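# Place the green block into the blue tray

## Task

Get the green block inside the blue tray, keeping the robot upright and untilted at the end, and without knocking anything out of the work area.

## Robot and tools

ROBOT. A Rainbow Robotics RB-Y1: a wheeled base (two drive wheels, two rear casters, no sideways motion), a torso whose lower leg folds at ankle, knee and hip, a head, and two 7-joint arms with parallel grippers. Each wrist carries a camera in a case that sticks out sideways and can strike things. The base is 0.58 m wide, extends 0.10 m ahead of the wheel axle and 0.57 m behind it, and sweeps a 0.58 m radius when spinning in place. With arms as they start, the robot is up to 0.73 m wide.

FRAMES. Base frame: origin on the floor between the drive wheels, x forward, y left, z up, metres. The chest, left_hand and right_hand readings are in this frame. A hand point sits between the finger pads, 0.03 m back from the tips; fingers point along the hand's -z and close along its x. Printed hand positions can be off, especially at long reach or under load. base_odometry is in the frame the base had at scene start (wheel counts only, so slip shows as travel); heading in rad, left positive, -3.142 to 3.142.

TOOL move. Arguments besides cameras and blocking form one action. Allowed combinations: base and/or joints (plus optional min_time_s or contact_limits); target alone or with min_time_s; or contact_limits alone. With no action it just reports state and images.
- base: one velocity command for the whole base, {"x_m_s", "turn_rad_s", "for_s"}. x_m_s is forward speed in m/s (0.005 to 1.5 either sign, or 0), turn_rad_s is leftward turn rate in rad/s (0.02 to 1.509 either sign, or 0), for_s is duration in s (0.1 to 5). Omitted velocities are 0. It is a relative motion, not a destination; distance is roughly speed times for_s, with ramps of 0.4 m/s² (turns 0.5 rad/s²) and coasting up to about 3 s after. Combining both curves the path.
- joints: absolute angle targets (rad, grippers in m) keyed by joint name. Ranges: torso_squat_rad 0 to 1.2 (higher lowers chest); torso_shift_rad -0.3 to 0.6 (hips forward); torso_pitch_rad -0.2 to 1.4 (forward lean); torso_yaw_rad -1.5 to 1.5 (left positive; raise both arms outward by at least 0.2 rad roll first). Combined torso limits: squat+shift <= 1.52; squat-shift+pitch <= 1.57; shift+0.5 pitch-0.4 squat <= 0.7; shift+0.3 pitch-0.5 squat <= 0.39. Arms: shoulder_pitch -2.356 to 2.356 (negative swings forward and up); left shoulder_roll 0 to 3.141, right -3.141 to 0 (away from the body lifts outward); shoulder_yaw -2.094 to 2.094; elbow -2.617 to 0.01 (negative bends); forearm_roll -3.141 to 3.141; wrist_pitch -1.57 to 1.919; hand_roll -2.705 to 2.705; gripper_m 0 to 0.1 (opening between pads). head_pan_rad -0.523 to 0.523, head_tilt_rad -0.35 to 1.57 (positive looks down).
- target: one hand to an absolute pose: side ("left"/"right"), x, y, z in metres in the base frame (-3 to 3), quat_wxyz as four numbers w,x,y,z in the format the hand lines show. It is solved once into joint angles, so the hand travels along an arc; split long moves into short steps. It is refused if another move is running.
- min_time_s: 0.1 to 8 s, the shortest duration for arm, head and torso motions.
- contact_limits: gripper current caps in mA, 200 to 672.5 per gripper key; persists; starts at 672.5.
- cameras: list of head_camera, left_wrist_camera, right_wrist_camera, or all. blocking: true (default) waits for rest; false returns in about 0.5 s while motion continues.

OTHER TOOLS. wait {seconds 0 to 10, cameras}: lets time pass, returning early when running moves settle. stop {cameras}: brakes everything running. zoom_image {camera, region [x0,y0,x1,y1] pixels from top-left, up to 504 per side}: enlarges part of the latest image. finished_scene {scene: 1}: ends the scene irreversibly; the block must stay in the tray afterward.

RESULTS. The move line reads done, or the worst status. Hand status: reached (within 10 mm and 2 degrees), short (with the miss), or refused (with reason). Joint statuses include done, off_target (stopped away from target, may still push), not_followed (collision check withheld the arm, see "joint command not followed" and cause), time_out, contact_stop (torso only), limit_stop_at_<name> (self-collision guard or built-in limit), torque_fault, limit_stop_at_motor_heat. A time_out or contact_stop halts the whole torso or arm group. Any refused call or unrequested stop cancels the remaining queued move, wait and finished_scene calls. Base done may include a note on how long the velocity was actually sent. on_its_own lists things the robot did unasked. lidar_m gives 12 distances in 30-degree sectors from straight ahead, counter-clockwise, at 0.23 m height. motor_effort is wheel load in percent (bracket = peak); above about 30 at rest suggests pushing on something. Joint torques, external joint torques, wrist force/torque (uncalibrated, up to 16 N offset) and motor temperatures also appear.

GRASPING. Command an opening at least 0.005 m narrower than the object; the gripper then presses about 44 to 55 N per pad and usually reports off_target, which is fine. Lower contact_limits soften the grip.

AVOID. Tipping: fast bending or rising with arms stretched forward, loads far ahead, or sudden stops while driving can topple the robot; ending tilted fails the task. Do not drive into furniture (wheels spin, motors cut out for 2 s, robot can tip if the upper body snags). Do not let the arms collide or squeeze each other (keep about 0.5 rad outward shoulder roll when both reach forward), and never close a gripper on the other arm. Contact torque at joint load limits (shoulders 60.9, elbow 31.3, wrist joints 21.7 N m) triggers a 10 s torque fault; motors at 80 °C lock an arm for 30 to 60 s, so avoid holding stretched poses or pushing into unreachable poses. Do not drop the block from height, slam it, or knock anything out of the work area.

Each tool is called after "Emit:" as name([rows], argument=value, ...), one row to a line, values as JSON.

## Session

Emit:
move()

Scene clock: 0.00 s.
Joint torques (N m): no reading
External joint torques (N m): no reading
Motor temperatures (°C): left_arm=[36 28 31 35 36 35 31] | right_arm=[33 31 30 32 42 36 37]
Wrist force (N): no reading
Wrist torque (N m): no reading
Wrist force, peak (N): no reading
base_odometry: x=+0.000 y=+0.000 heading=+0.000
lidar_m: 2.69 2.64 2.06 1.86 2.33 2.57 2.45 2.55 2.51 1.99 2.04 2.95
base_status: not commanded
joint_positions: torso_squat_rad=+0.350 torso_shift_rad=+0.000 torso_pitch_rad=+0.000 torso_yaw_rad=+0.000 left_shoulder_pitch_rad=+0.024 left_shoulder_roll_rad=+0.037 left_shoulder_yaw_rad=+0.006 left_elbow_rad=-0.158 left_forearm_roll_rad=-0.010 left_wrist_pitch_rad=-0.024 left_hand_roll_rad=-0.023 left_gripper_m=+0.100 right_shoulder_pitch_rad=+0.045 right_shoulder_roll_rad=-0.040 right_shoulder_yaw_rad=+0.041 right_elbow_rad=-0.204 right_forearm_roll_rad=+0.037 right_wrist_pitch_rad=-0.042 right_hand_roll_rad=+0.003 right_gripper_m=+0.099 head_pan_rad=+0.000 head_tilt_rad=+0.400
joint_status: not commanded
wheel_motors_off: 0
motor_effort: left_wheel=+1 right_wheel=+2
chest: x=-0.2280 y=-0.0001 z=+1.2475 quat_wxyz=(+1.000, +0.000, +0.000, +0.000) (m; base frame)
left_hand: x=-0.1631 y=+0.2490 z=+0.5659 quat_wxyz=(+0.997, +0.020, -0.079, -0.011) (m; base frame)
right_hand: x=-0.1517 y=-0.2471 z=+0.5675 quat_wxyz=(+0.994, -0.019, -0.101, +0.035) (m; base frame)
pictures: head_camera, left_wrist_camera, right_wrist_camera
Images, in order (width x height): head_camera 896x504, left_wrist_camera 644x364, right_wrist_camera 644x364.

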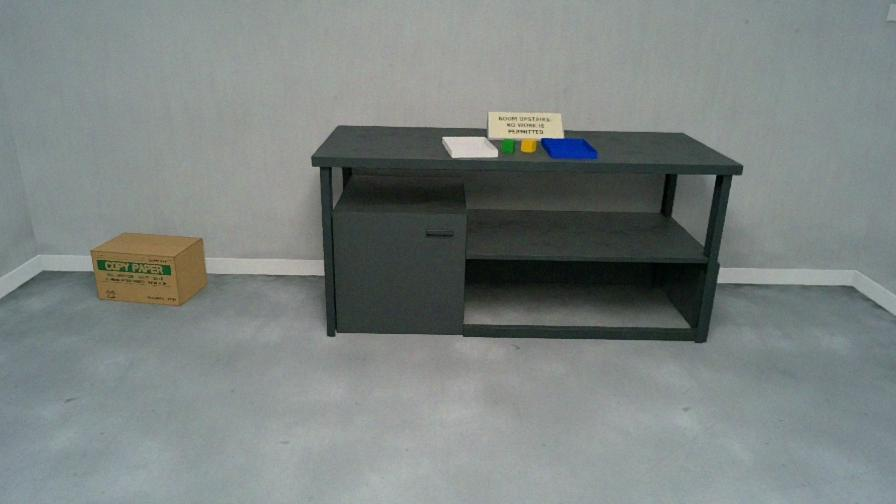

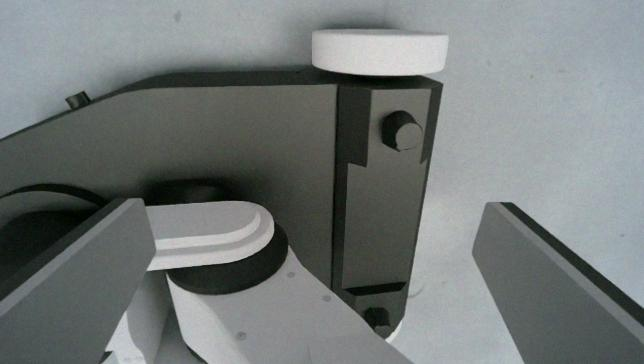

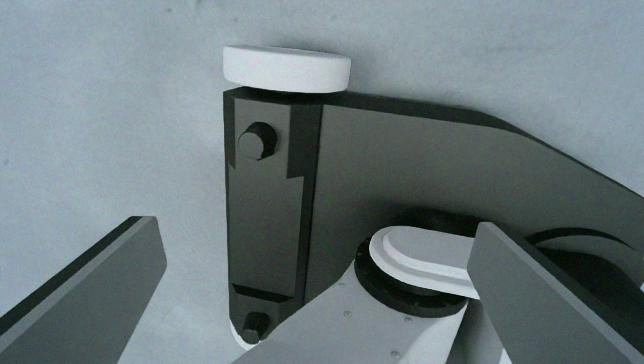

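Emit:
zoom_image(camera="head_camera", region=[400, 80, 660, 220])

Scaled by 1.938 from the camera's 896x504 image, which has a finer 1280x720 frame.

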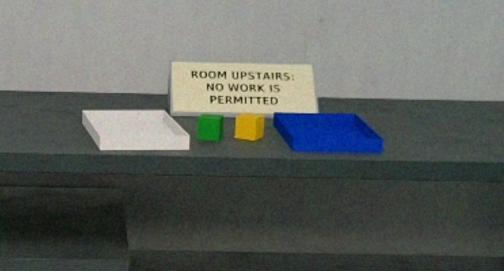

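Emit:
move(base={"turn_rad_s": -0.25, "for_s": 0.6}, joints={"torso_squat_rad": 0.35, "head_tilt_rad": 0.55})

Emit:
move(base={"x_m_s": 0.6, "for_s": 2.75})

Emit:
move(base={"turn_rad_s": 0.25, "for_s": 0.6}, cameras=["head_camera"])

Scene clock: 22.00 s.
Joint torques (N m): left_arm=[-1.14 1.46 -0.17 -0.35 -0.09 -0.18 0.11] | right_arm=[-0.93 -2.03 -0.26 -0.74 0.32 -0.53 0.02]
External joint torques (N m): left_arm=[0.13 0.32 -0.25 -0.04 -0.1 0.22 0.12] | right_arm=[0.32 -0.45 -0.13 -0.19 0.28 -0.08 0.01]
Wrist force (N): left_arm=[0.9 -1.5 -4.4] | right_arm=[1.7 -0.7 -6.1]
Wrist torque (N m): left_arm=[0.17 0.23 0.12] | right_arm=[0.27 0.46 0.00]
Wrist force, peak (N): left_arm=[0.9 -1.2 -4.8] | right_arm=[1.6 -0.8 -6.5]
move: done
base_odometry: x=+0.000 y=+0.000 heading=-0.149
lidar_m: 2.69 2.71 2.06 1.89 1.88 2.71 2.46 2.47 2.65 1.99 2.01 2.93
base_status: done (sent for 0.6 of 0.6 s)
joint_positions: torso_squat_rad=+0.350 torso_shift_rad=+0.000 torso_pitch_rad=+0.000 torso_yaw_rad=+0.000 left_shoulder_pitch_rad=+0.024 left_shoulder_roll_rad=+0.037 left_shoulder_yaw_rad=+0.006 left_elbow_rad=-0.158 left_forearm_roll_rad=-0.010 left_wrist_pitch_rad=-0.024 left_hand_roll_rad=-0.023 left_gripper_m=+0.100 right_shoulder_pitch_rad=+0.045 right_shoulder_roll_rad=-0.040 right_shoulder_yaw_rad=+0.041 right_elbow_rad=-0.204 right_forearm_roll_rad=+0.037 right_wrist_pitch_rad=-0.042 right_hand_roll_rad=+0.003 right_gripper_m=+0.099 head_pan_rad=+0.000 head_tilt_rad=+0.550
joint_status: all done
wheel_motors_off: 0
motor_effort: left_wheel=-2(20) right_wheel=-7(21)
chest: x=-0.2280 y=-0.0001 z=+1.2475 quat_wxyz=(+1.000, +0.000, +0.000, +0.000) (m; base frame)
left_hand: x=-0.1631 y=+0.2490 z=+0.5659 quat_wxyz=(+0.997, +0.020, -0.079, -0.011) (m; base frame)
right_hand: x=-0.1517 y=-0.2471 z=+0.5675 quat_wxyz=(+0.994, -0.019, -0.101, +0.035) (m; base frame)
pictures: none

Scene clock: 26.60 s.
Joint torques (N m): left_arm=[-0.59 1.2 -0.23 -0.15 -0.05 -0.19 0.07] | right_arm=[-0.24 -1.76 -0.54 -0.66 0.38 -0.53 0.04]
External joint torques (N m): left_arm=[0.68 0.05 -0.31 0.16 -0.05 0.21 0.08] | right_arm=[1.01 -0.19 -0.42 -0.11 0.35 -0.07 0.03]
Wrist force (N): left_arm=[-0.1 -1.3 -3.5] | right_arm=[1.6 -0.7 -6.3]
Wrist torque (N m): left_arm=[0.14 0.13 0.10] | right_arm=[0.27 0.44 0.01]
Wrist force, peak (N): left_arm=[0.7 -1.1 -4.9] | right_arm=[2.0 -0.7 -6.5]
move: done
base_odometry: x=+1.642 y=-0.248 heading=-0.150
lidar_m: 1.69 1.07 1.29 2.11 2.19 2.83 4.10 3.70 2.05 2.10 2.11 1.40
base_status: done (sent for 2.77 of 2.77 s)
joint_positions: torso_squat_rad=+0.350 torso_shift_rad=+0.000 torso_pitch_rad=+0.000 torso_yaw_rad=+0.000 left_shoulder_pitch_rad=+0.024 left_shoulder_roll_rad=+0.037 left_shoulder_yaw_rad=+0.006 left_elbow_rad=-0.158 left_forearm_roll_rad=-0.010 left_wrist_pitch_rad=-0.024 left_hand_roll_rad=-0.023 left_gripper_m=+0.100 right_shoulder_pitch_rad=+0.044 right_shoulder_roll_rad=-0.040 right_shoulder_yaw_rad=+0.041 right_elbow_rad=-0.204 right_forearm_roll_rad=+0.037 right_wrist_pitch_rad=-0.042 right_hand_roll_rad=+0.003 right_gripper_m=+0.099 head_pan_rad=+0.000 head_tilt_rad=+0.550
joint_status: not commanded
wheel_motors_off: 0
motor_effort: left_wheel=-7(28) right_wheel=+5(34)
chest: x=-0.2280 y=-0.0001 z=+1.2475 quat_wxyz=(+1.000, +0.000, +0.000, +0.000) (m; base frame)
left_hand: x=-0.1630 y=+0.2490 z=+0.5660 quat_wxyz=(+0.997, +0.020, -0.079, -0.011) (m; base frame)
right_hand: x=-0.1516 y=-0.2471 z=+0.5675 quat_wxyz=(+0.994, -0.019, -0.101, +0.035) (m; base frame)
pictures: none

Scene clock: 28.17 s.
Joint torques (N m): left_arm=[-0.84 1.21 -0.19 -0.22 -0.14 -0.35 0.08] | right_arm=[-0.7 -2.23 -0.63 -0.63 0.28 -0.55 0.05]
External joint torques (N m): left_arm=[0.43 0.06 -0.27 0.1 -0.15 0.05 0.09] | right_arm=[0.55 -0.66 -0.5 -0.09 0.25 -0.1 0.04]
Wrist force (N): left_arm=[0.5 -0.7 -3.3] | right_arm=[1.7 -0.6 -6.2]
Wrist torque (N m): left_arm=[0.08 0.21 0.08] | right_arm=[0.26 0.46 0.01]
Wrist force, peak (N): left_arm=[-0.4 -0.9 -4.7] | right_arm=[1.7 -1.0 -6.4]
move: done
base_odometry: x=+1.642 y=-0.248 heading=+0.000
lidar_m: 1.07 1.10 2.07 2.11 2.21 3.54 4.09 3.07 2.04 2.11 2.20 1.41
base_status: done (sent for 0.6 of 0.6 s)
joint_positions: torso_squat_rad=+0.350 torso_shift_rad=+0.000 torso_pitch_rad=+0.000 torso_yaw_rad=+0.000 left_shoulder_pitch_rad=+0.024 left_shoulder_roll_rad=+0.037 left_shoulder_yaw_rad=+0.006 left_elbow_rad=-0.158 left_forearm_roll_rad=-0.010 left_wrist_pitch_rad=-0.024 left_hand_roll_rad=-0.023 left_gripper_m=+0.100 right_shoulder_pitch_rad=+0.045 right_shoulder_roll_rad=-0.040 right_shoulder_yaw_rad=+0.041 right_elbow_rad=-0.204 right_forearm_roll_rad=+0.037 right_wrist_pitch_rad=-0.042 right_hand_roll_rad=+0.003 right_gripper_m=+0.099 head_pan_rad=+0.000 head_tilt_rad=+0.550
joint_status: not commanded
wheel_motors_off: 0
motor_effort: left_wheel=-7(28) right_wheel=-2(22)
chest: x=-0.2280 y=-0.0001 z=+1.2475 quat_wxyz=(+1.000, +0.000, +0.000, +0.000) (m; base frame)
left_hand: x=-0.1630 y=+0.2490 z=+0.5659 quat_wxyz=(+0.997, +0.020, -0.079, -0.011) (m; base frame)
right_hand: x=-0.1516 y=-0.2471 z=+0.5675 quat_wxyz=(+0.994, -0.019, -0.101, +0.035) (m; base frame)
pictures: head_camera
Images, in order (width x height): head_camera 896x504.

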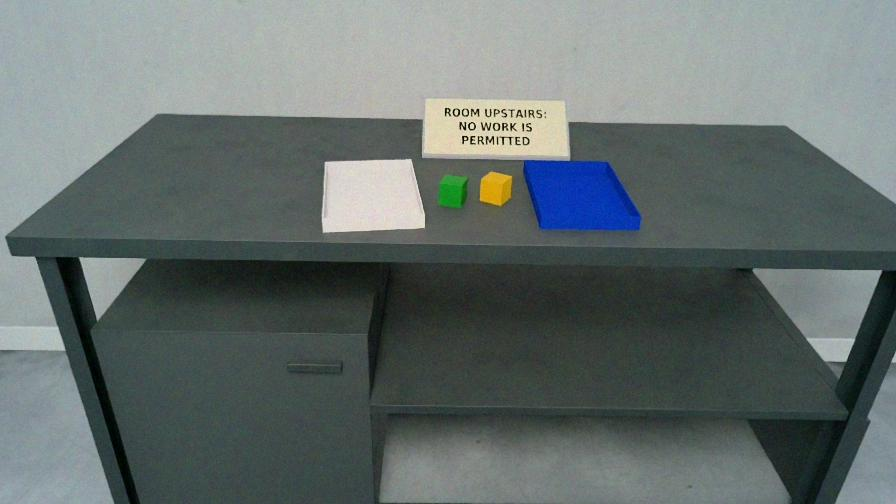

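Emit:
zoom_image(camera="head_camera", region=[400, 140, 540, 220])

Emit:
move(joints={"right_shoulder_pitch_rad": 0.5, "right_shoulder_roll_rad": -0.25, "right_elbow_rad": -2.2, "right_wrist_pitch_rad": 0.0}, min_time_s=2)

Emit:
move(target={"side": "right", "x": 0.2, "y": -0.25, "z": 1.08, "quat_wxyz": [1, 0, 0, 0]}, min_time_s=2, cameras=["head_camera", "right_wrist_camera"])

Scaled by 3.600 from the camera's 896x504 image, which has a finer 1280x720 frame.

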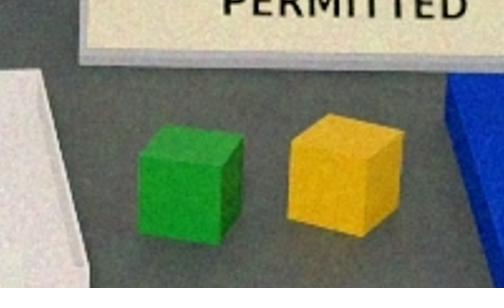

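Scene clock: 53.87 s.
Joint torques (N m): left_arm=[-0.87 1.5 0.23 -0.36 -0.04 -0.28 0.13] | right_arm=[-2.33 -4.34 -2.89 -10.59 0.5 -1.79 0.06]
External joint torques (N m): left_arm=[0.4 0.35 0.15 -0.05 -0.05 0.11 0.14] | right_arm=[0.49 -0.74 -0.04 -0.21 0.27 0.1 0.01]
Wrist force (N): left_arm=[0.5 -0.8 -3.8] | right_arm=[-2.9 0.8 0.9]
Wrist torque (N m): left_arm=[0.09 0.17 0.11] | right_arm=[0.13 0.16 -0.06]
Wrist force, peak (N): left_arm=[0.5 -1.4 -4.7] | right_arm=[1.7 -0.8 -6.4]
move: done
base_odometry: x=+1.642 y=-0.248 heading=+0.000
lidar_m: 1.08 1.09 2.06 2.12 2.20 3.54 4.10 3.07 2.04 2.10 2.19 1.40
base_status: not commanded
joint_positions: torso_squat_rad=+0.350 torso_shift_rad=+0.000 torso_pitch_rad=+0.000 torso_yaw_rad=+0.000 left_shoulder_pitch_rad=+0.024 left_shoulder_roll_rad=+0.037 left_shoulder_yaw_rad=+0.006 left_elbow_rad=-0.158 left_forearm_roll_rad=-0.010 left_wrist_pitch_rad=-0.024 left_hand_roll_rad=-0.023 left_gripper_m=+0.100 right_shoulder_pitch_rad=+0.500 right_shoulder_roll_rad=-0.250 right_shoulder_yaw_rad=+0.041 right_elbow_rad=-2.200 right_forearm_roll_rad=+0.037 right_wrist_pitch_rad=+0.000 right_hand_roll_rad=+0.003 right_gripper_m=+0.099 head_pan_rad=+0.000 head_tilt_rad=+0.550
joint_status: all done
wheel_motors_off: 0
motor_effort: left_wheel=-8(11) right_wheel=-2(2)
chest: x=-0.2280 y=-0.0001 z=+1.2475 quat_wxyz=(+1.000, +0.000, +0.000, +0.000) (m; base frame)
left_hand: x=-0.1630 y=+0.2490 z=+0.5659 quat_wxyz=(+0.997, +0.020, -0.079, -0.011) (m; base frame)
right_hand: x=+0.1540 y=-0.2782 z=+1.1111 quat_wxyz=(+0.652, -0.099, -0.745, +0.100) (m; base frame)
pictures: none

Scene clock: 56.20 s.
Joint torques (N m): left_arm=[-0.38 1.08 0.13 -0.21 -0.14 -0.31 0.01] | right_arm=[-21.31 -10.46 -7.26 -3.75 0.53 -0.21 0.22]
External joint torques (N m): left_arm=[0.89 -0.08 0.05 0.1 -0.15 0.09 0.02] | right_arm=[-0.81 -0.14 1.36 0.2 0.29 -0.18 0.22]
Wrist force (N): left_arm=[-0.1 -0.8 -4.2] | right_arm=[3.1 -1.0 -6.5]
Wrist torque (N m): left_arm=[0.10 0.13 0.11] | right_arm=[0.30 0.48 0.07]
Wrist force, peak (N): left_arm=[0.2 -1.6 -5.0] | right_arm=[3.0 -1.1 -6.7]
move: done
base_odometry: x=+1.642 y=-0.248 heading=+0.000
lidar_m: 1.08 1.09 2.07 2.12 2.20 3.53 4.10 3.06 2.04 2.11 2.21 1.40
base_status: not commanded
joint_positions: torso_squat_rad=+0.350 torso_shift_rad=+0.000 torso_pitch_rad=+0.000 torso_yaw_rad=+0.000 left_shoulder_pitch_rad=+0.024 left_shoulder_roll_rad=+0.037 left_shoulder_yaw_rad=+0.006 left_elbow_rad=-0.158 left_forearm_roll_rad=-0.010 left_wrist_pitch_rad=-0.024 left_hand_roll_rad=-0.023 left_gripper_m=+0.100 right_shoulder_pitch_rad=-0.884 right_shoulder_roll_rad=-0.818 right_shoulder_yaw_rad=+0.498 right_elbow_rad=-1.522 right_forearm_roll_rad=-1.135 right_wrist_pitch_rad=+1.919 right_hand_roll_rad=-0.633 right_gripper_m=+0.099 head_pan_rad=+0.000 head_tilt_rad=+0.550
joint_status: all done
wheel_motors_off: 0
motor_effort: left_wheel=-10(12) right_wheel=-2(3)
chest: x=-0.2280 y=-0.0001 z=+1.2475 quat_wxyz=(+1.000, +0.000, +0.000, +0.000) (m; base frame)
left_hand: x=-0.1630 y=+0.2490 z=+0.5659 quat_wxyz=(+0.997, +0.020, -0.079, -0.011) (m; base frame)
right_hand: x=+0.2000 y=-0.2505 z=+1.0805 quat_wxyz=(+1.000, +0.000, -0.002, -0.001) (m; base frame)
right_hand_status: reached (checked arc, planned for 2.0 s): 1 mm and 0.3 deg off.
pictures: head_camera, right_wrist_camera
Images, in order (width x height): head_camera 896x504, right_wrist_camera 644x364.

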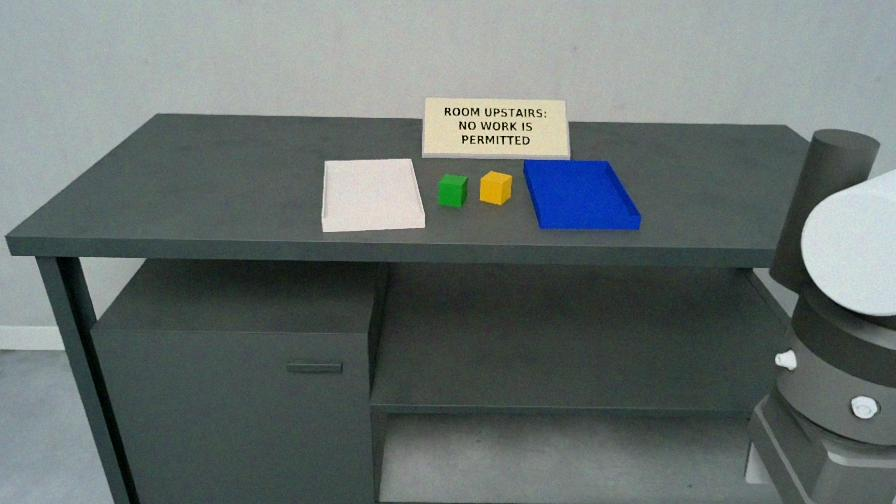

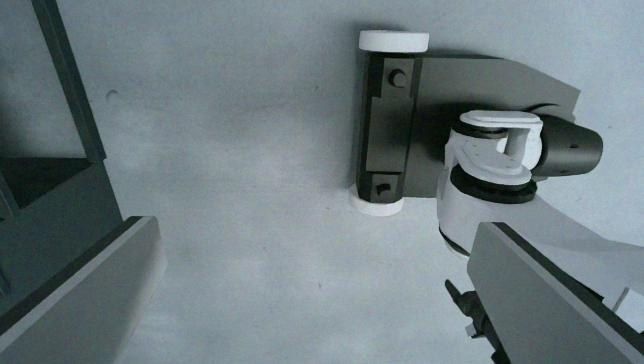

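Emit:
move(base={"x_m_s": 0.35, "for_s": 1.85}, joints={"head_tilt_rad": 0.85}, cameras=["head_camera", "right_wrist_camera"])

Scene clock: 73.20 s.
Joint torques (N m): left_arm=[-1.07 1.36 0.16 -0.15 0 -0.21 0.09] | right_arm=[-20.96 -10.9 -7.61 -3.9 0.55 -0.24 0.16]
External joint torques (N m): left_arm=[0.19 0.21 0.08 0.16 -0.01 0.19 0.1] | right_arm=[-0.46 -0.58 1.02 0.05 0.31 -0.2 0.16]
Wrist force (N): left_arm=[0.8 -1.4 -3.5] | right_arm=[3.1 -1.1 -6.5]
Wrist torque (N m): left_arm=[0.16 0.24 0.11] | right_arm=[0.29 0.50 0.05]
Wrist force, peak (N): left_arm=[0.8 -2.2 -4.6] | right_arm=[3.5 -1.1 -6.6]
move: done
base_odometry: x=+2.295 y=-0.248 heading=+0.000
lidar_m: 0.72 0.43 0.56 2.14 2.21 3.30 4.75 2.45 2.19 2.11 1.02 1.11
base_status: done (sent for 1.87 of 1.87 s)
joint_positions: torso_squat_rad=+0.350 torso_shift_rad=+0.000 torso_pitch_rad=+0.000 torso_yaw_rad=+0.000 left_shoulder_pitch_rad=+0.024 left_shoulder_roll_rad=+0.037 left_shoulder_yaw_rad=+0.006 left_elbow_rad=-0.158 left_forearm_roll_rad=-0.010 left_wrist_pitch_rad=-0.024 left_hand_roll_rad=-0.023 left_gripper_m=+0.100 right_shoulder_pitch_rad=-0.884 right_shoulder_roll_rad=-0.818 right_shoulder_yaw_rad=+0.498 right_elbow_rad=-1.522 right_forearm_roll_rad=-1.135 right_wrist_pitch_rad=+1.919 right_hand_roll_rad=-0.633 right_gripper_m=+0.099 head_pan_rad=+0.000 head_tilt_rad=+0.850
joint_status: all done
wheel_motors_off: 0
motor_effort: left_wheel=+5(29) right_wheel=-6(26)
chest: x=-0.2279 y=-0.0001 z=+1.2475 quat_wxyz=(+1.000, +0.000, +0.000, +0.000) (m; base frame)
left_hand: x=-0.1630 y=+0.2490 z=+0.5659 quat_wxyz=(+0.997, +0.020, -0.079, -0.011) (m; base frame)
right_hand: x=+0.2000 y=-0.2505 z=+1.0804 quat_wxyz=(+1.000, +0.000, -0.002, -0.001) (m; base frame)
pictures: head_camera, right_wrist_camera
Images, in order (width x height): head_camera 896x504, right_wrist_camera 644x364.

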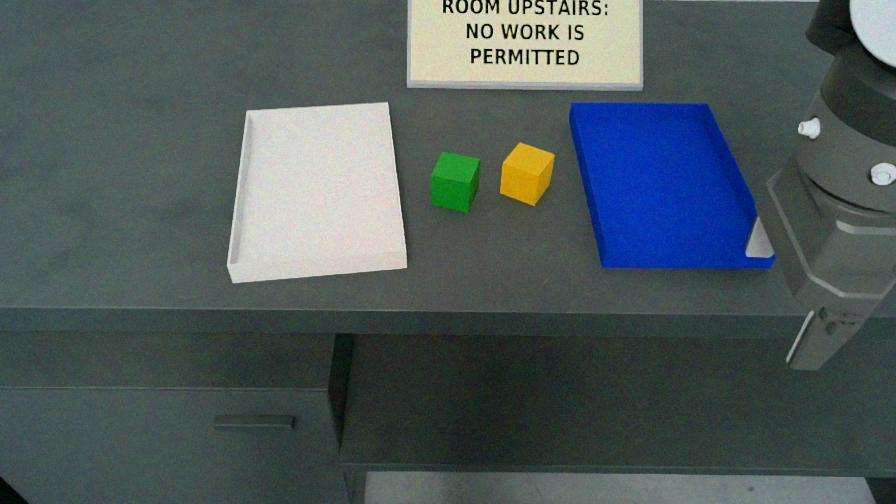

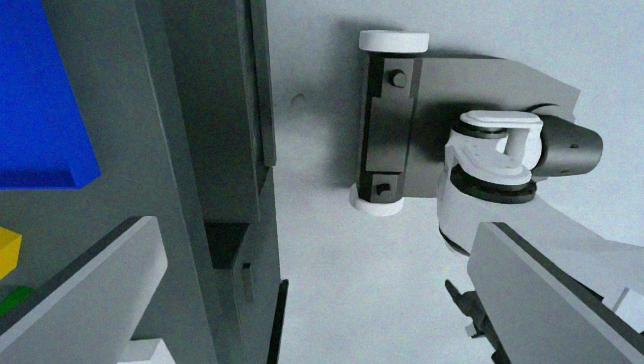

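Emit:
move(base={"x_m_s": 0.2, "for_s": 0.85}, joints={"head_tilt_rad": 0.95})

Emit:
move(target={"side": "right", "x": 0.33, "y": -0.02, "z": 1.06, "quat_wxyz": [0.989, 0, 0, -0.148]}, min_time_s=2.5, cameras=["head_camera", "right_wrist_camera"])

Scene clock: 108.17 s.
Joint torques (N m): left_arm=[-0.97 1.25 -0.21 -0.25 -0.09 -0.16 0.11] | right_arm=[-21.13 -10.78 -7.44 -3.78 0.59 -0.21 0.2]
External joint torques (N m): left_arm=[0.29 0.1 -0.29 0.06 -0.1 0.24 0.11] | right_arm=[-0.63 -0.46 1.18 0.17 0.35 -0.17 0.2]
Wrist force (N): left_arm=[0.0 -0.9 -3.7] | right_arm=[3.1 -1.0 -6.6]
Wrist torque (N m): left_arm=[0.06 0.12 0.11] | right_arm=[0.30 0.49 0.06]
Wrist force, peak (N): left_arm=[0.6 -1.6 -4.7] | right_arm=[3.4 -1.1 -6.8]
move: done
base_odometry: x=+2.469 y=-0.248 heading=+0.001
lidar_m: 0.74 0.29 0.32 0.81 2.17 2.97 4.93 2.57 2.19 0.97 0.98 0.92
base_status: done (sent for 0.87 of 0.87 s)
joint_positions: torso_squat_rad=+0.350 torso_shift_rad=+0.000 torso_pitch_rad=+0.000 torso_yaw_rad=+0.000 left_shoulder_pitch_rad=+0.024 left_shoulder_roll_rad=+0.037 left_shoulder_yaw_rad=+0.006 left_elbow_rad=-0.158 left_forearm_roll_rad=-0.010 left_wrist_pitch_rad=-0.024 left_hand_roll_rad=-0.023 left_gripper_m=+0.100 right_shoulder_pitch_rad=-0.884 right_shoulder_roll_rad=-0.818 right_shoulder_yaw_rad=+0.498 right_elbow_rad=-1.522 right_forearm_roll_rad=-1.135 right_wrist_pitch_rad=+1.919 right_hand_roll_rad=-0.633 right_gripper_m=+0.099 head_pan_rad=+0.000 head_tilt_rad=+0.950
joint_status: all done
wheel_motors_off: 0
motor_effort: left_wheel=+4(25) right_wheel=-7(15)
chest: x=-0.2280 y=-0.0001 z=+1.2475 quat_wxyz=(+1.000, +0.000, +0.000, +0.000) (m; base frame)
left_hand: x=-0.1630 y=+0.2490 z=+0.5659 quat_wxyz=(+0.997, +0.020, -0.079, -0.011) (m; base frame)
right_hand: x=+0.2000 y=-0.2504 z=+1.0805 quat_wxyz=(+1.000, +0.000, -0.002, -0.001) (m; base frame)
pictures: none

Scene clock: 111.00 s.
Joint torques (N m): left_arm=[-1.12 1.45 -0.14 -0.31 0.02 -0.13 0.01] | right_arm=[-26.48 -9.16 -0.58 -5.01 0.72 -0.68 -0.12]
External joint torques (N m): left_arm=[0.14 0.31 -0.22 0 0.01 0.26 0.02] | right_arm=[-1.17 -0.58 1.25 0.58 0.42 -0.16 -0.13]
Wrist force (N): left_arm=[0.4 -1.2 -4.2] | right_arm=[1.8 -1.8 -6.2]
Wrist torque (N m): left_arm=[0.13 0.15 0.12] | right_arm=[0.31 0.42 0.05]
Wrist force, peak (N): left_arm=[0.5 -1.1 -4.6] | right_arm=[2.8 -2.2 -6.8]
move: short
base_odometry: x=+2.469 y=-0.248 heading=+0.001
lidar_m: 0.73 0.27 0.33 0.80 2.19 2.97 4.93 2.56 2.18 0.97 0.97 0.91
base_status: not commanded
joint_positions: torso_squat_rad=+0.350 torso_shift_rad=+0.000 torso_pitch_rad=+0.000 torso_yaw_rad=+0.000 left_shoulder_pitch_rad=+0.024 left_shoulder_roll_rad=+0.037 left_shoulder_yaw_rad=+0.006 left_elbow_rad=-0.158 left_forearm_roll_rad=-0.010 left_wrist_pitch_rad=-0.024 left_hand_roll_rad=-0.023 left_gripper_m=+0.100 right_shoulder_pitch_rad=-1.499 right_shoulder_roll_rad=-0.070 right_shoulder_yaw_rad=+0.612 right_elbow_rad=-0.267 right_forearm_roll_rad=-0.886 right_wrist_pitch_rad=+1.318 right_hand_roll_rad=-0.755 right_gripper_m=+0.099 head_pan_rad=+0.000 head_tilt_rad=+0.950
joint_status: all done
wheel_motors_off: 0
motor_effort: left_wheel=+6(8) right_wheel=-7(8)
chest: x=-0.2280 y=-0.0001 z=+1.2475 quat_wxyz=(+1.000, +0.000, +0.000, +0.000) (m; base frame)
left_hand: x=-0.1630 y=+0.2490 z=+0.5659 quat_wxyz=(+0.997, +0.020, -0.079, -0.011) (m; base frame)
right_hand: x=+0.3293 y=-0.0201 z=+1.0602 quat_wxyz=(+0.981, +0.061, -0.112, -0.147) (m; base frame)
right_hand_status: short (checked arc, as near as the solve gets, planned for 2.5 s): 1 mm and 14.7 deg off. The place is met; only the turn is off.
pictures: head_camera, right_wrist_camera
Images, in order (width x height): head_camera 896x504, right_wrist_camera 644x364.

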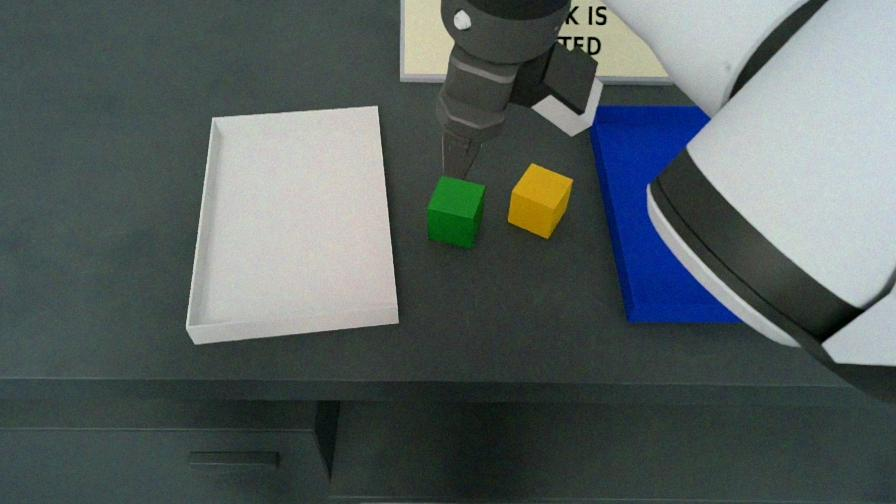

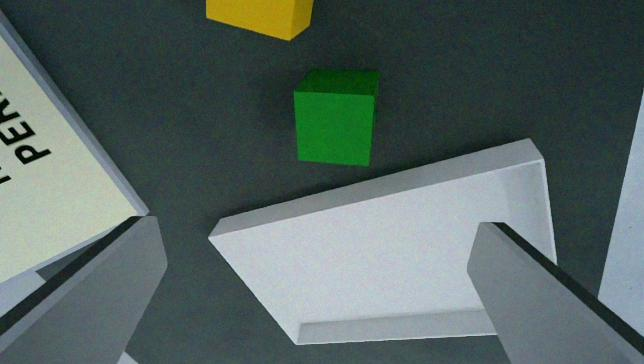

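Emit:
move(target={"side": "right", "x": 0.24, "y": -0.05, "z": 1.04, "quat_wxyz": [0.989, 0, 0, -0.148]}, min_time_s=1.5)

Emit:
move(base={"x_m_s": 0.15, "for_s": 0.6}, cameras=["head_camera", "right_wrist_camera"])

Scene clock: 124.00 s.
Joint torques (N m): left_arm=[-0.82 1.43 -0.06 -0.1 -0.15 -0.34 0.16] | right_arm=[-24.29 -6.48 -4.33 -6.62 0.42 -0.13 0.09]
External joint torques (N m): left_arm=[0.45 0.28 -0.14 0.21 -0.16 0.06 0.16] | right_arm=[-0.55 -0.5 1.39 -0.97 0.2 -0.13 0.09]
Wrist force (N): left_arm=[0.2 -1.4 -4.7] | right_arm=[3.2 -0.7 -6.8]
Wrist torque (N m): left_arm=[0.15 0.12 0.12] | right_arm=[0.26 0.49 0.05]
Wrist force, peak (N): left_arm=[0.2 -1.3 -4.7] | right_arm=[3.2 -1.4 -6.9]
move: done
base_odometry: x=+2.469 y=-0.248 heading=+0.001
lidar_m: 0.74 0.29 0.31 0.78 2.19 2.97 4.93 2.56 2.19 0.97 0.97 0.92
base_status: not commanded
joint_positions: torso_squat_rad=+0.350 torso_shift_rad=+0.000 torso_pitch_rad=+0.000 torso_yaw_rad=+0.000 left_shoulder_pitch_rad=+0.024 left_shoulder_roll_rad=+0.037 left_shoulder_yaw_rad=+0.006 left_elbow_rad=-0.158 left_forearm_roll_rad=-0.010 left_wrist_pitch_rad=-0.024 left_hand_roll_rad=-0.023 left_gripper_m=+0.100 right_shoulder_pitch_rad=-1.193 right_shoulder_roll_rad=-0.237 right_shoulder_yaw_rad=+0.631 right_elbow_rad=-0.943 right_forearm_roll_rad=-0.889 right_wrist_pitch_rad=+1.780 right_hand_roll_rad=-1.021 right_gripper_m=+0.099 head_pan_rad=+0.000 head_tilt_rad=+0.950
joint_status: all done
wheel_motors_off: 0
motor_effort: left_wheel=+6(8) right_wheel=-7(8)
chest: x=-0.2280 y=-0.0001 z=+1.2475 quat_wxyz=(+1.000, +0.000, +0.000, +0.000) (m; base frame)
left_hand: x=-0.1630 y=+0.2490 z=+0.5659 quat_wxyz=(+0.997, +0.020, -0.079, -0.011) (m; base frame)
right_hand: x=+0.2396 y=-0.0500 z=+1.0403 quat_wxyz=(+0.989, -0.001, +0.003, -0.148) (m; base frame)
right_hand_status: reached (checked arc, planned for 1.5 s): 1 mm and 0.4 deg off.
pictures: none

Scene clock: 125.60 s.
Joint torques (N m): left_arm=[-0.68 1.21 -0.1 -0.25 -0.05 -0.15 0.05] | right_arm=[-24.26 -6.37 -4.78 -6.22 0.42 -0.1 0.01]
External joint torques (N m): left_arm=[0.59 0.06 -0.17 0.06 -0.06 0.25 0.06] | right_arm=[-0.52 -0.4 0.94 -0.57 0.2 -0.11 0.01]
Wrist force (N): left_arm=[0.5 -0.3 -4.2] | right_arm=[3.2 -0.9 -6.9]
Wrist torque (N m): left_arm=[0.00 0.19 0.13] | right_arm=[0.27 0.49 0.03]
Wrist force, peak (N): left_arm=[-0.2 -1.4 -4.9] | right_arm=[3.7 -0.4 -7.1]
move: done
base_odometry: x=+2.559 y=-0.248 heading=+0.002
lidar_m: 0.74 0.25 0.22 0.51 2.18 3.05 5.01 2.64 2.19 0.93 1.00 0.83
base_status: done (sent for 0.6 of 0.6 s)
joint_positions: torso_squat_rad=+0.350 torso_shift_rad=+0.000 torso_pitch_rad=+0.000 torso_yaw_rad=+0.000 left_shoulder_pitch_rad=+0.024 left_shoulder_roll_rad=+0.037 left_shoulder_yaw_rad=+0.006 left_elbow_rad=-0.158 left_forearm_roll_rad=-0.010 left_wrist_pitch_rad=-0.024 left_hand_roll_rad=-0.023 left_gripper_m=+0.100 right_shoulder_pitch_rad=-1.193 right_shoulder_roll_rad=-0.237 right_shoulder_yaw_rad=+0.631 right_elbow_rad=-0.943 right_forearm_roll_rad=-0.889 right_wrist_pitch_rad=+1.780 right_hand_roll_rad=-1.021 right_gripper_m=+0.099 head_pan_rad=+0.000 head_tilt_rad=+0.950
joint_status: not commanded
wheel_motors_off: 0
motor_effort: left_wheel=+5(27) right_wheel=-7(17)
chest: x=-0.2280 y=-0.0001 z=+1.2475 quat_wxyz=(+1.000, +0.000, +0.000, +0.000) (m; base frame)
left_hand: x=-0.1630 y=+0.2490 z=+0.5659 quat_wxyz=(+0.997, +0.020, -0.079, -0.011) (m; base frame)
right_hand: x=+0.2396 y=-0.0500 z=+1.0403 quat_wxyz=(+0.989, -0.001, +0.003, -0.148) (m; base frame)
pictures: head_camera, right_wrist_camera
Images, in order (width x height): head_camera 896x504, right_wrist_camera 644x364.

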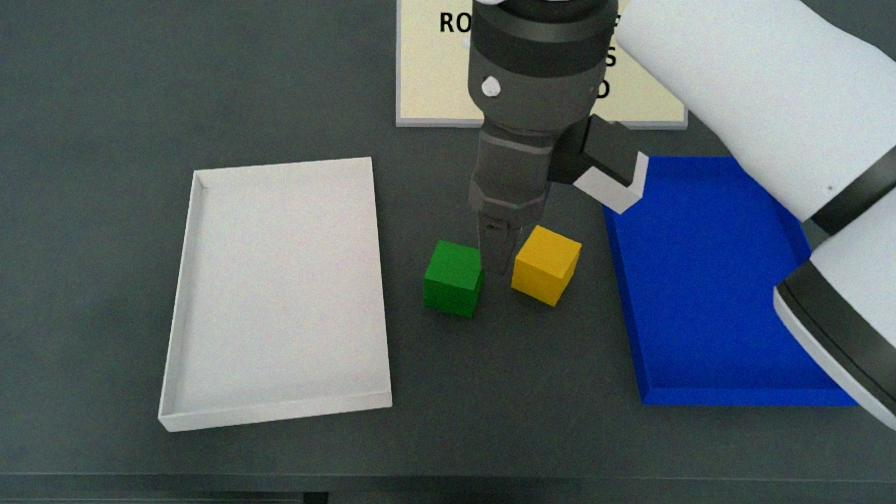

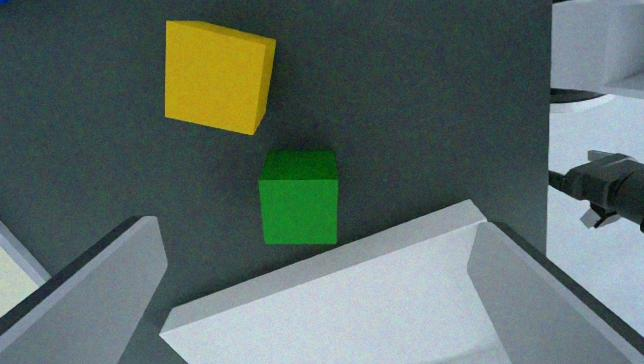

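Emit:
move(target={"side": "right", "x": 0.26, "y": -0.013, "z": 1.0, "quat_wxyz": [0.989, 0, 0, -0.148]}, min_time_s=1.5, cameras=["head_camera", "right_wrist_camera"])

Scene clock: 147.77 s.
Joint torques (N m): left_arm=[-0.71 1.33 -0.27 -0.08 -0.02 -0.2 0.05] | right_arm=[-25.15 -7.53 -1.44 -5.04 0.7 -0.13 0.07]
External joint torques (N m): left_arm=[0.55 0.18 -0.35 0.23 -0.03 0.19 0.06] | right_arm=[-1.09 -0.74 0.84 0.5 0.45 -0.09 0.07]
Wrist force (N): left_arm=[0.1 -0.4 -3.6] | right_arm=[2.9 -1.0 -6.4]
Wrist torque (N m): left_arm=[0.04 0.19 0.10] | right_arm=[0.28 0.46 -0.03]
Wrist force, peak (N): left_arm=[0.5 -1.8 -5.1] | right_arm=[3.4 -0.8 -6.9]
move: done
base_odometry: x=+2.559 y=-0.248 heading=+0.002
lidar_m: 0.75 0.26 0.22 0.52 2.21 3.03 5.01 2.64 2.19 0.94 0.99 0.82
base_status: not commanded
joint_positions: torso_squat_rad=+0.350 torso_shift_rad=+0.000 torso_pitch_rad=+0.000 torso_yaw_rad=+0.000 left_shoulder_pitch_rad=+0.024 left_shoulder_roll_rad=+0.037 left_shoulder_yaw_rad=+0.006 left_elbow_rad=-0.158 left_forearm_roll_rad=-0.010 left_wrist_pitch_rad=-0.024 left_hand_roll_rad=-0.023 left_gripper_m=+0.100 right_shoulder_pitch_rad=-1.376 right_shoulder_roll_rad=-0.010 right_shoulder_yaw_rad=+0.635 right_elbow_rad=-0.355 right_forearm_roll_rad=-0.860 right_wrist_pitch_rad=+1.493 right_hand_roll_rad=-0.841 right_gripper_m=+0.099 head_pan_rad=+0.000 head_tilt_rad=+0.950
joint_status: all done
wheel_motors_off: 0
motor_effort: left_wheel=+7(8) right_wheel=-7(7)
chest: x=-0.2280 y=-0.0001 z=+1.2475 quat_wxyz=(+1.000, +0.000, +0.000, +0.000) (m; base frame)
left_hand: x=-0.1630 y=+0.2490 z=+0.5659 quat_wxyz=(+0.997, +0.020, -0.079, -0.011) (m; base frame)
right_hand: x=+0.2592 y=-0.0134 z=+1.0001 quat_wxyz=(+0.989, +0.004, -0.006, -0.148) (m; base frame)
right_hand_status: reached (checked arc, planned for 1.5 s): 1 mm and 0.9 deg off.
pictures: head_camera, right_wrist_camera
Images, in order (width x height): head_camera 896x504, right_wrist_camera 644x364.

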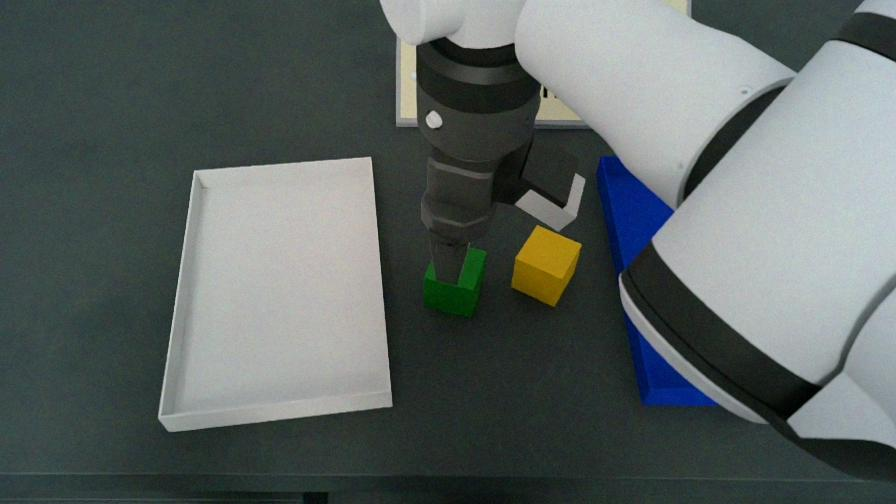

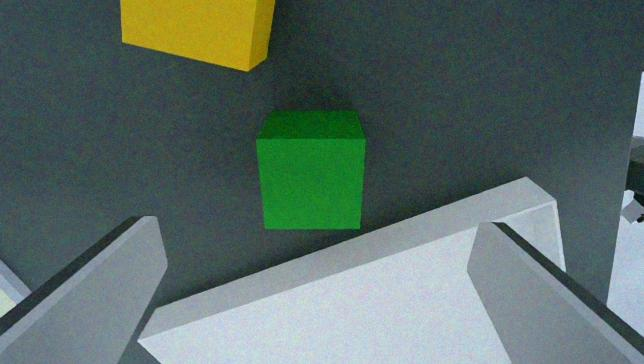

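Emit:
move(target={"side": "right", "x": 0.261, "y": -0.015, "z": 0.945, "quat_wxyz": [0.989, 0, 0, -0.148]}, min_time_s=1.5, cameras=["head_camera", "right_wrist_camera"])

Scene clock: 165.07 s.
Joint torques (N m): left_arm=[-0.89 0.97 0.18 -0.18 -0.13 -0.27 0.14] | right_arm=[-23.74 -6.05 -1.63 -1.76 0.45 -0.31 0.19]
External joint torques (N m): left_arm=[0.38 -0.17 0.11 0.13 -0.14 0.13 0.15] | right_arm=[-0.08 0.28 0.62 0.33 0.2 -0.16 0.19]
Wrist force (N): left_arm=[0.5 -1.2 -4.1] | right_arm=[2.5 -1.2 -6.5]
Wrist torque (N m): left_arm=[0.11 0.20 0.13] | right_arm=[0.30 0.46 0.00]
Wrist force, peak (N): left_arm=[0.4 -1.4 -4.8] | right_arm=[2.8 -1.3 -6.9]
move: short
base_odometry: x=+2.559 y=-0.248 heading=+0.002
lidar_m: 0.75 0.27 0.22 0.52 2.20 3.03 5.02 2.64 2.20 0.92 1.00 0.82
base_status: not commanded
joint_positions: torso_squat_rad=+0.350 torso_shift_rad=+0.000 torso_pitch_rad=+0.000 torso_yaw_rad=+0.000 left_shoulder_pitch_rad=+0.024 left_shoulder_roll_rad=+0.037 left_shoulder_yaw_rad=+0.006 left_elbow_rad=-0.158 left_forearm_roll_rad=-0.010 left_wrist_pitch_rad=-0.024 left_hand_roll_rad=-0.023 left_gripper_m=+0.100 right_shoulder_pitch_rad=-1.347 right_shoulder_roll_rad=+0.000 right_shoulder_yaw_rad=+1.085 right_elbow_rad=-0.267 right_forearm_roll_rad=-1.265 right_wrist_pitch_rad=+1.251 right_hand_roll_rad=-0.835 right_gripper_m=+0.099 head_pan_rad=+0.000 head_tilt_rad=+0.950
joint_status: all done
wheel_motors_off: 0
motor_effort: left_wheel=+5(8) right_wheel=-6(7)
chest: x=-0.2280 y=-0.0001 z=+1.2475 quat_wxyz=(+1.000, +0.000, +0.000, +0.000) (m; base frame)
left_hand: x=-0.1630 y=+0.2490 z=+0.5659 quat_wxyz=(+0.997, +0.020, -0.079, -0.011) (m; base frame)
right_hand: x=+0.2605 y=-0.0152 z=+0.9454 quat_wxyz=(+0.988, +0.018, -0.030, -0.148) (m; base frame)
right_hand_status: short (checked arc, as near as the solve gets, planned for 1.5 s): 1 mm and 4.0 deg off. The place is met; only the turn is off.
pictures: head_camera, right_wrist_camera
Images, in order (width x height): head_camera 896x504, right_wrist_camera 644x364.

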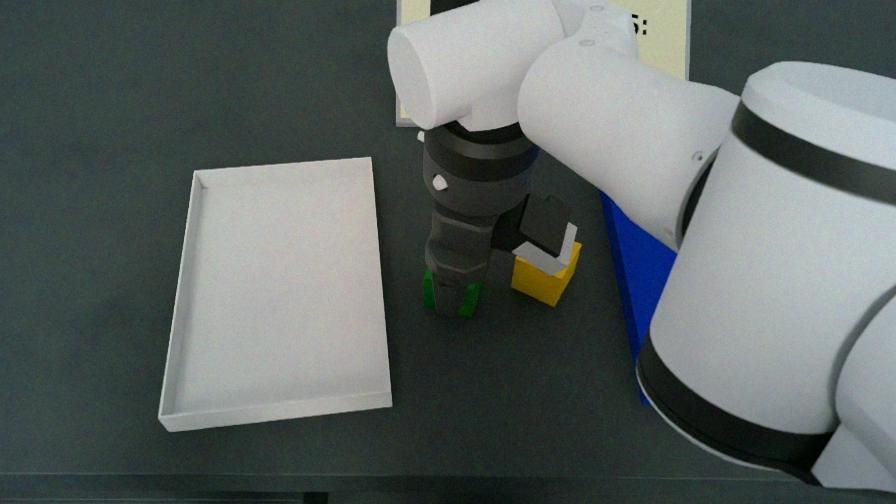

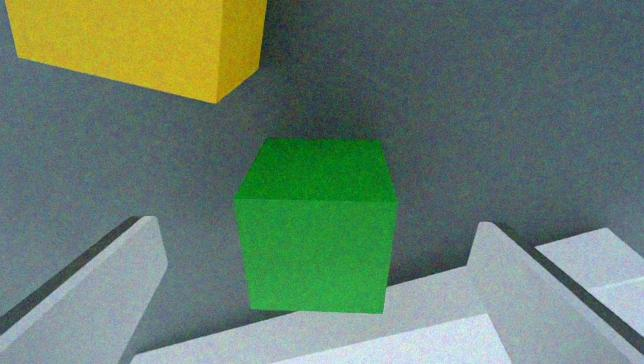

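Emit:
move(target={"side": "right", "x": 0.261, "y": -0.016, "z": 0.917, "quat_wxyz": [0.989, 0, 0, -0.148]}, min_time_s=1.2, cameras=["head_camera", "right_wrist_camera"])

Scene clock: 174.83 s.
Joint torques (N m): left_arm=[-0.74 1.3 0.01 -0.31 0.03 -0.27 0.06] | right_arm=[-23.29 -6.13 -1.53 -0.37 0.37 -0.49 -0.09]
External joint torques (N m): left_arm=[0.52 0.16 -0.07 0 0.02 0.12 0.07] | right_arm=[0.08 -0.18 0.82 -0.25 0.11 -0.27 -0.1]
Wrist force (N): left_arm=[0.2 -0.7 -3.7] | right_arm=[2.7 -1.4 -6.4]
Wrist torque (N m): left_arm=[0.06 0.12 0.13] | right_arm=[0.29 0.47 0.06]
Wrist force, peak (N): left_arm=[0.5 -0.7 -5.3] | right_arm=[2.9 -1.3 -6.9]
move: short
base_odometry: x=+2.559 y=-0.248 heading=+0.002
lidar_m: 0.74 0.26 0.22 0.50 2.20 3.04 5.01 2.63 2.17 0.93 1.00 0.83
base_status: not commanded
joint_positions: torso_squat_rad=+0.350 torso_shift_rad=+0.000 torso_pitch_rad=+0.000 torso_yaw_rad=+0.000 left_shoulder_pitch_rad=+0.024 left_shoulder_roll_rad=+0.037 left_shoulder_yaw_rad=+0.006 left_elbow_rad=-0.158 left_forearm_roll_rad=-0.010 left_wrist_pitch_rad=-0.024 left_hand_roll_rad=-0.023 left_gripper_m=+0.100 right_shoulder_pitch_rad=-1.317 right_shoulder_roll_rad=+0.000 right_shoulder_yaw_rad=+1.329 right_elbow_rad=-0.267 right_forearm_roll_rad=-1.475 right_wrist_pitch_rad=+1.125 right_hand_roll_rad=-0.846 right_gripper_m=+0.099 head_pan_rad=+0.000 head_tilt_rad=+0.950
joint_status: all done
wheel_motors_off: 0
motor_effort: left_wheel=+7(8) right_wheel=-7(7)
chest: x=-0.2280 y=-0.0001 z=+1.2475 quat_wxyz=(+1.000, +0.000, +0.000, +0.000) (m; base frame)
left_hand: x=-0.1630 y=+0.2490 z=+0.5659 quat_wxyz=(+0.997, +0.020, -0.079, -0.011) (m; base frame)
right_hand: x=+0.2605 y=-0.0162 z=+0.9174 quat_wxyz=(+0.987, +0.029, -0.047, -0.148) (m; base frame)
right_hand_status: short (checked arc, as near as the solve gets, planned for 1.2 s): 1 mm and 6.3 deg off. The place is met; only the turn is off.
pictures: head_camera, right_wrist_camera
Images, in order (width x height): head_camera 896x504, right_wrist_camera 644x364.

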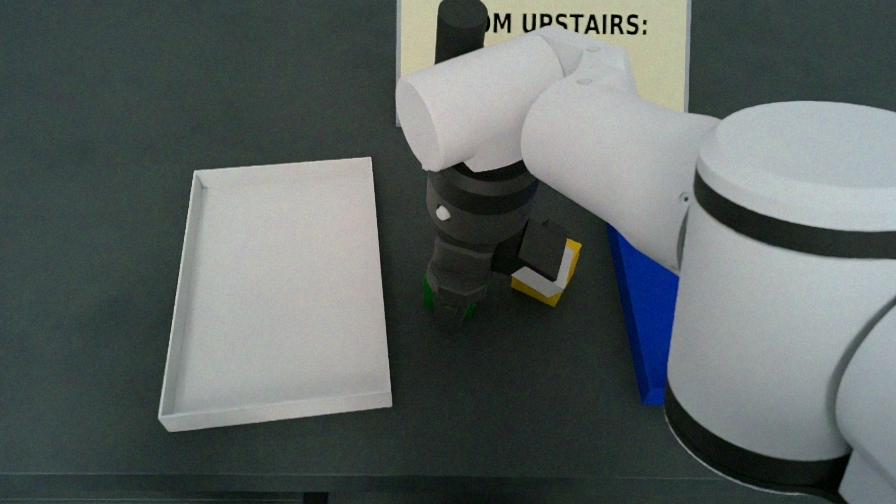

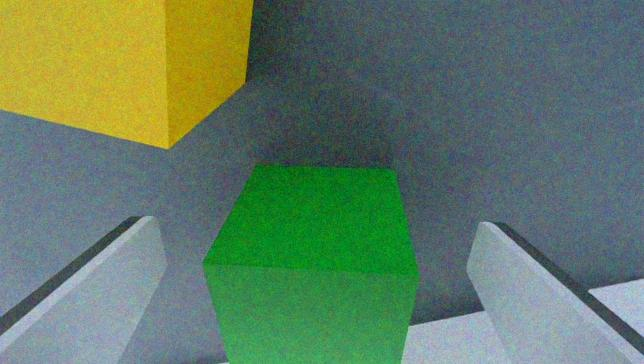

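Emit:
move(joints={"right_gripper_m": 0.035})

Emit:
move(target={"side": "right", "x": 0.255, "y": -0.03, "z": 1.02, "quat_wxyz": [0.989, 0, 0, -0.148]}, min_time_s=1.8, cameras=["head_camera", "right_wrist_camera"])

Scene clock: 185.57 s.
Joint torques (N m): left_arm=[-1.03 1.64 0.03 -0.21 -0.04 -0.22 0.04] | right_arm=[-23.13 -5.9 -1.46 -0.4 0.4 -0.5 -0.19]
External joint torques (N m): left_arm=[0.23 0.49 -0.05 0.1 -0.05 0.18 0.05] | right_arm=[0.23 0.05 0.89 -0.27 0.14 -0.27 -0.19]
Wrist force (N): left_arm=[0.3 -1.2 -4.0] | right_arm=[2.7 -1.9 -2.9]
Wrist torque (N m): left_arm=[0.08 0.12 0.13] | right_arm=[0.27 0.58 0.07]
Wrist force, peak (N): left_arm=[0.3 -1.9 -4.8] | right_arm=[2.5 -1.4 -6.7]
move: off_target
base_odometry: x=+2.559 y=-0.248 heading=+0.002
lidar_m: 0.74 0.27 0.22 0.51 2.19 3.06 5.02 2.63 2.18 0.95 1.00 0.83
base_status: not commanded
joint_positions: torso_squat_rad=+0.350 torso_shift_rad=+0.000 torso_pitch_rad=+0.000 torso_yaw_rad=+0.000 left_shoulder_pitch_rad=+0.024 left_shoulder_roll_rad=+0.037 left_shoulder_yaw_rad=+0.006 left_elbow_rad=-0.158 left_forearm_roll_rad=-0.010 left_wrist_pitch_rad=-0.024 left_hand_roll_rad=-0.023 left_gripper_m=+0.100 right_shoulder_pitch_rad=-1.317 right_shoulder_roll_rad=+0.000 right_shoulder_yaw_rad=+1.329 right_elbow_rad=-0.267 right_forearm_roll_rad=-1.475 right_wrist_pitch_rad=+1.125 right_hand_roll_rad=-0.846 right_gripper_m=+0.050 head_pan_rad=+0.000 head_tilt_rad=+0.950
joint_status: right_gripper_m off_target (ended at +0.050, target +0.035)
wheel_motors_off: 0
motor_effort: left_wheel=+6(8) right_wheel=-6(7)
chest: x=-0.2280 y=-0.0001 z=+1.2475 quat_wxyz=(+1.000, +0.000, +0.000, +0.000) (m; base frame)
left_hand: x=-0.1630 y=+0.2490 z=+0.5659 quat_wxyz=(+0.997, +0.020, -0.079, -0.011) (m; base frame)
right_hand: x=+0.2605 y=-0.0162 z=+0.9174 quat_wxyz=(+0.987, +0.029, -0.047, -0.148) (m; base frame)
pictures: none

Scene clock: 187.70 s.
Joint torques (N m): left_arm=[-1.15 1.47 0.09 -0.26 -0.1 -0.21 0.03] | right_arm=[-26.66 -9.17 -6.31 -1.12 0.25 0.1 -0.1]
External joint torques (N m): left_arm=[0.11 0.33 0.01 0.05 -0.11 0.19 0.04] | right_arm=[-2.04 -1.02 -1.14 -1 0.03 0.08 -0.1]
Wrist force (N): left_arm=[0.2 -0.9 -4.5] | right_arm=[3.1 -0.9 -7.4]
Wrist torque (N m): left_arm=[0.09 0.16 0.10] | right_arm=[0.28 0.49 0.06]
Wrist force, peak (N): left_arm=[-0.2 -1.3 -5.1] | right_arm=[3.2 -1.3 -7.8]
move: done
base_odometry: x=+2.559 y=-0.248 heading=+0.002
lidar_m: 0.73 0.26 0.23 0.50 2.19 3.03 5.02 2.64 2.20 0.95 1.00 0.83
base_status: not commanded
joint_positions: torso_squat_rad=+0.350 torso_shift_rad=+0.000 torso_pitch_rad=+0.000 torso_yaw_rad=+0.000 left_shoulder_pitch_rad=+0.024 left_shoulder_roll_rad=+0.037 left_shoulder_yaw_rad=+0.006 left_elbow_rad=-0.158 left_forearm_roll_rad=-0.010 left_wrist_pitch_rad=-0.024 left_hand_roll_rad=-0.023 left_gripper_m=+0.100 right_shoulder_pitch_rad=-1.469 right_shoulder_roll_rad=-0.220 right_shoulder_yaw_rad=+1.281 right_elbow_rad=-0.592 right_forearm_roll_rad=-1.535 right_wrist_pitch_rad=+1.440 right_hand_roll_rad=-0.981 right_gripper_m=+0.050 head_pan_rad=+0.000 head_tilt_rad=+0.950
joint_status: all done
wheel_motors_off: 0
motor_effort: left_wheel=+6(8) right_wheel=-6(7)
chest: x=-0.2280 y=-0.0001 z=+1.2475 quat_wxyz=(+1.000, +0.000, +0.000, +0.000) (m; base frame)
left_hand: x=-0.1630 y=+0.2490 z=+0.5659 quat_wxyz=(+0.997, +0.020, -0.079, -0.011) (m; base frame)
right_hand: x=+0.2545 y=-0.0301 z=+1.0198 quat_wxyz=(+0.989, -0.003, +0.005, -0.148) (m; base frame)
right_hand_status: reached (checked arc, planned for 1.8 s): 1 mm and 0.7 deg off.
pictures: head_camera, right_wrist_camera
Images, in order (width x height): head_camera 896x504, right_wrist_camera 644x364.

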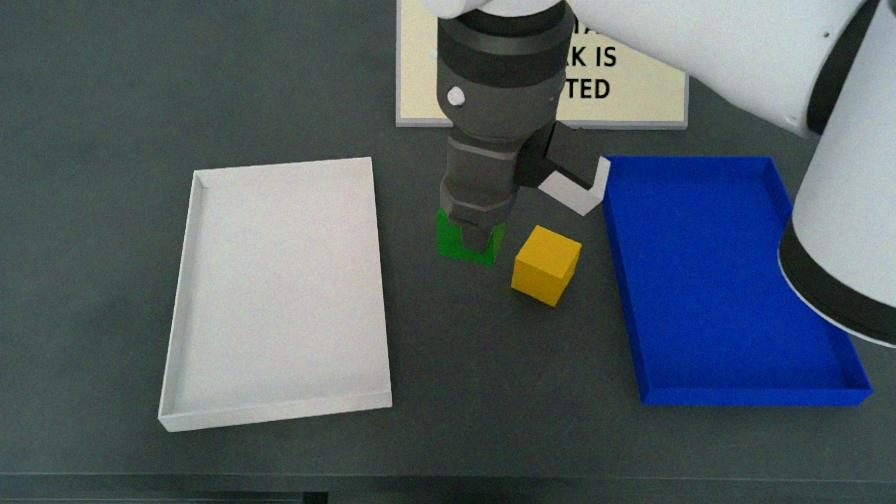

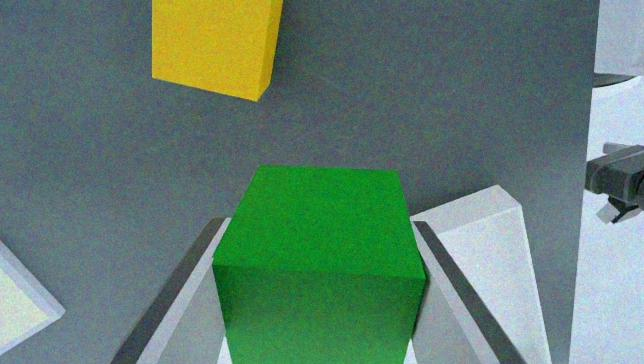

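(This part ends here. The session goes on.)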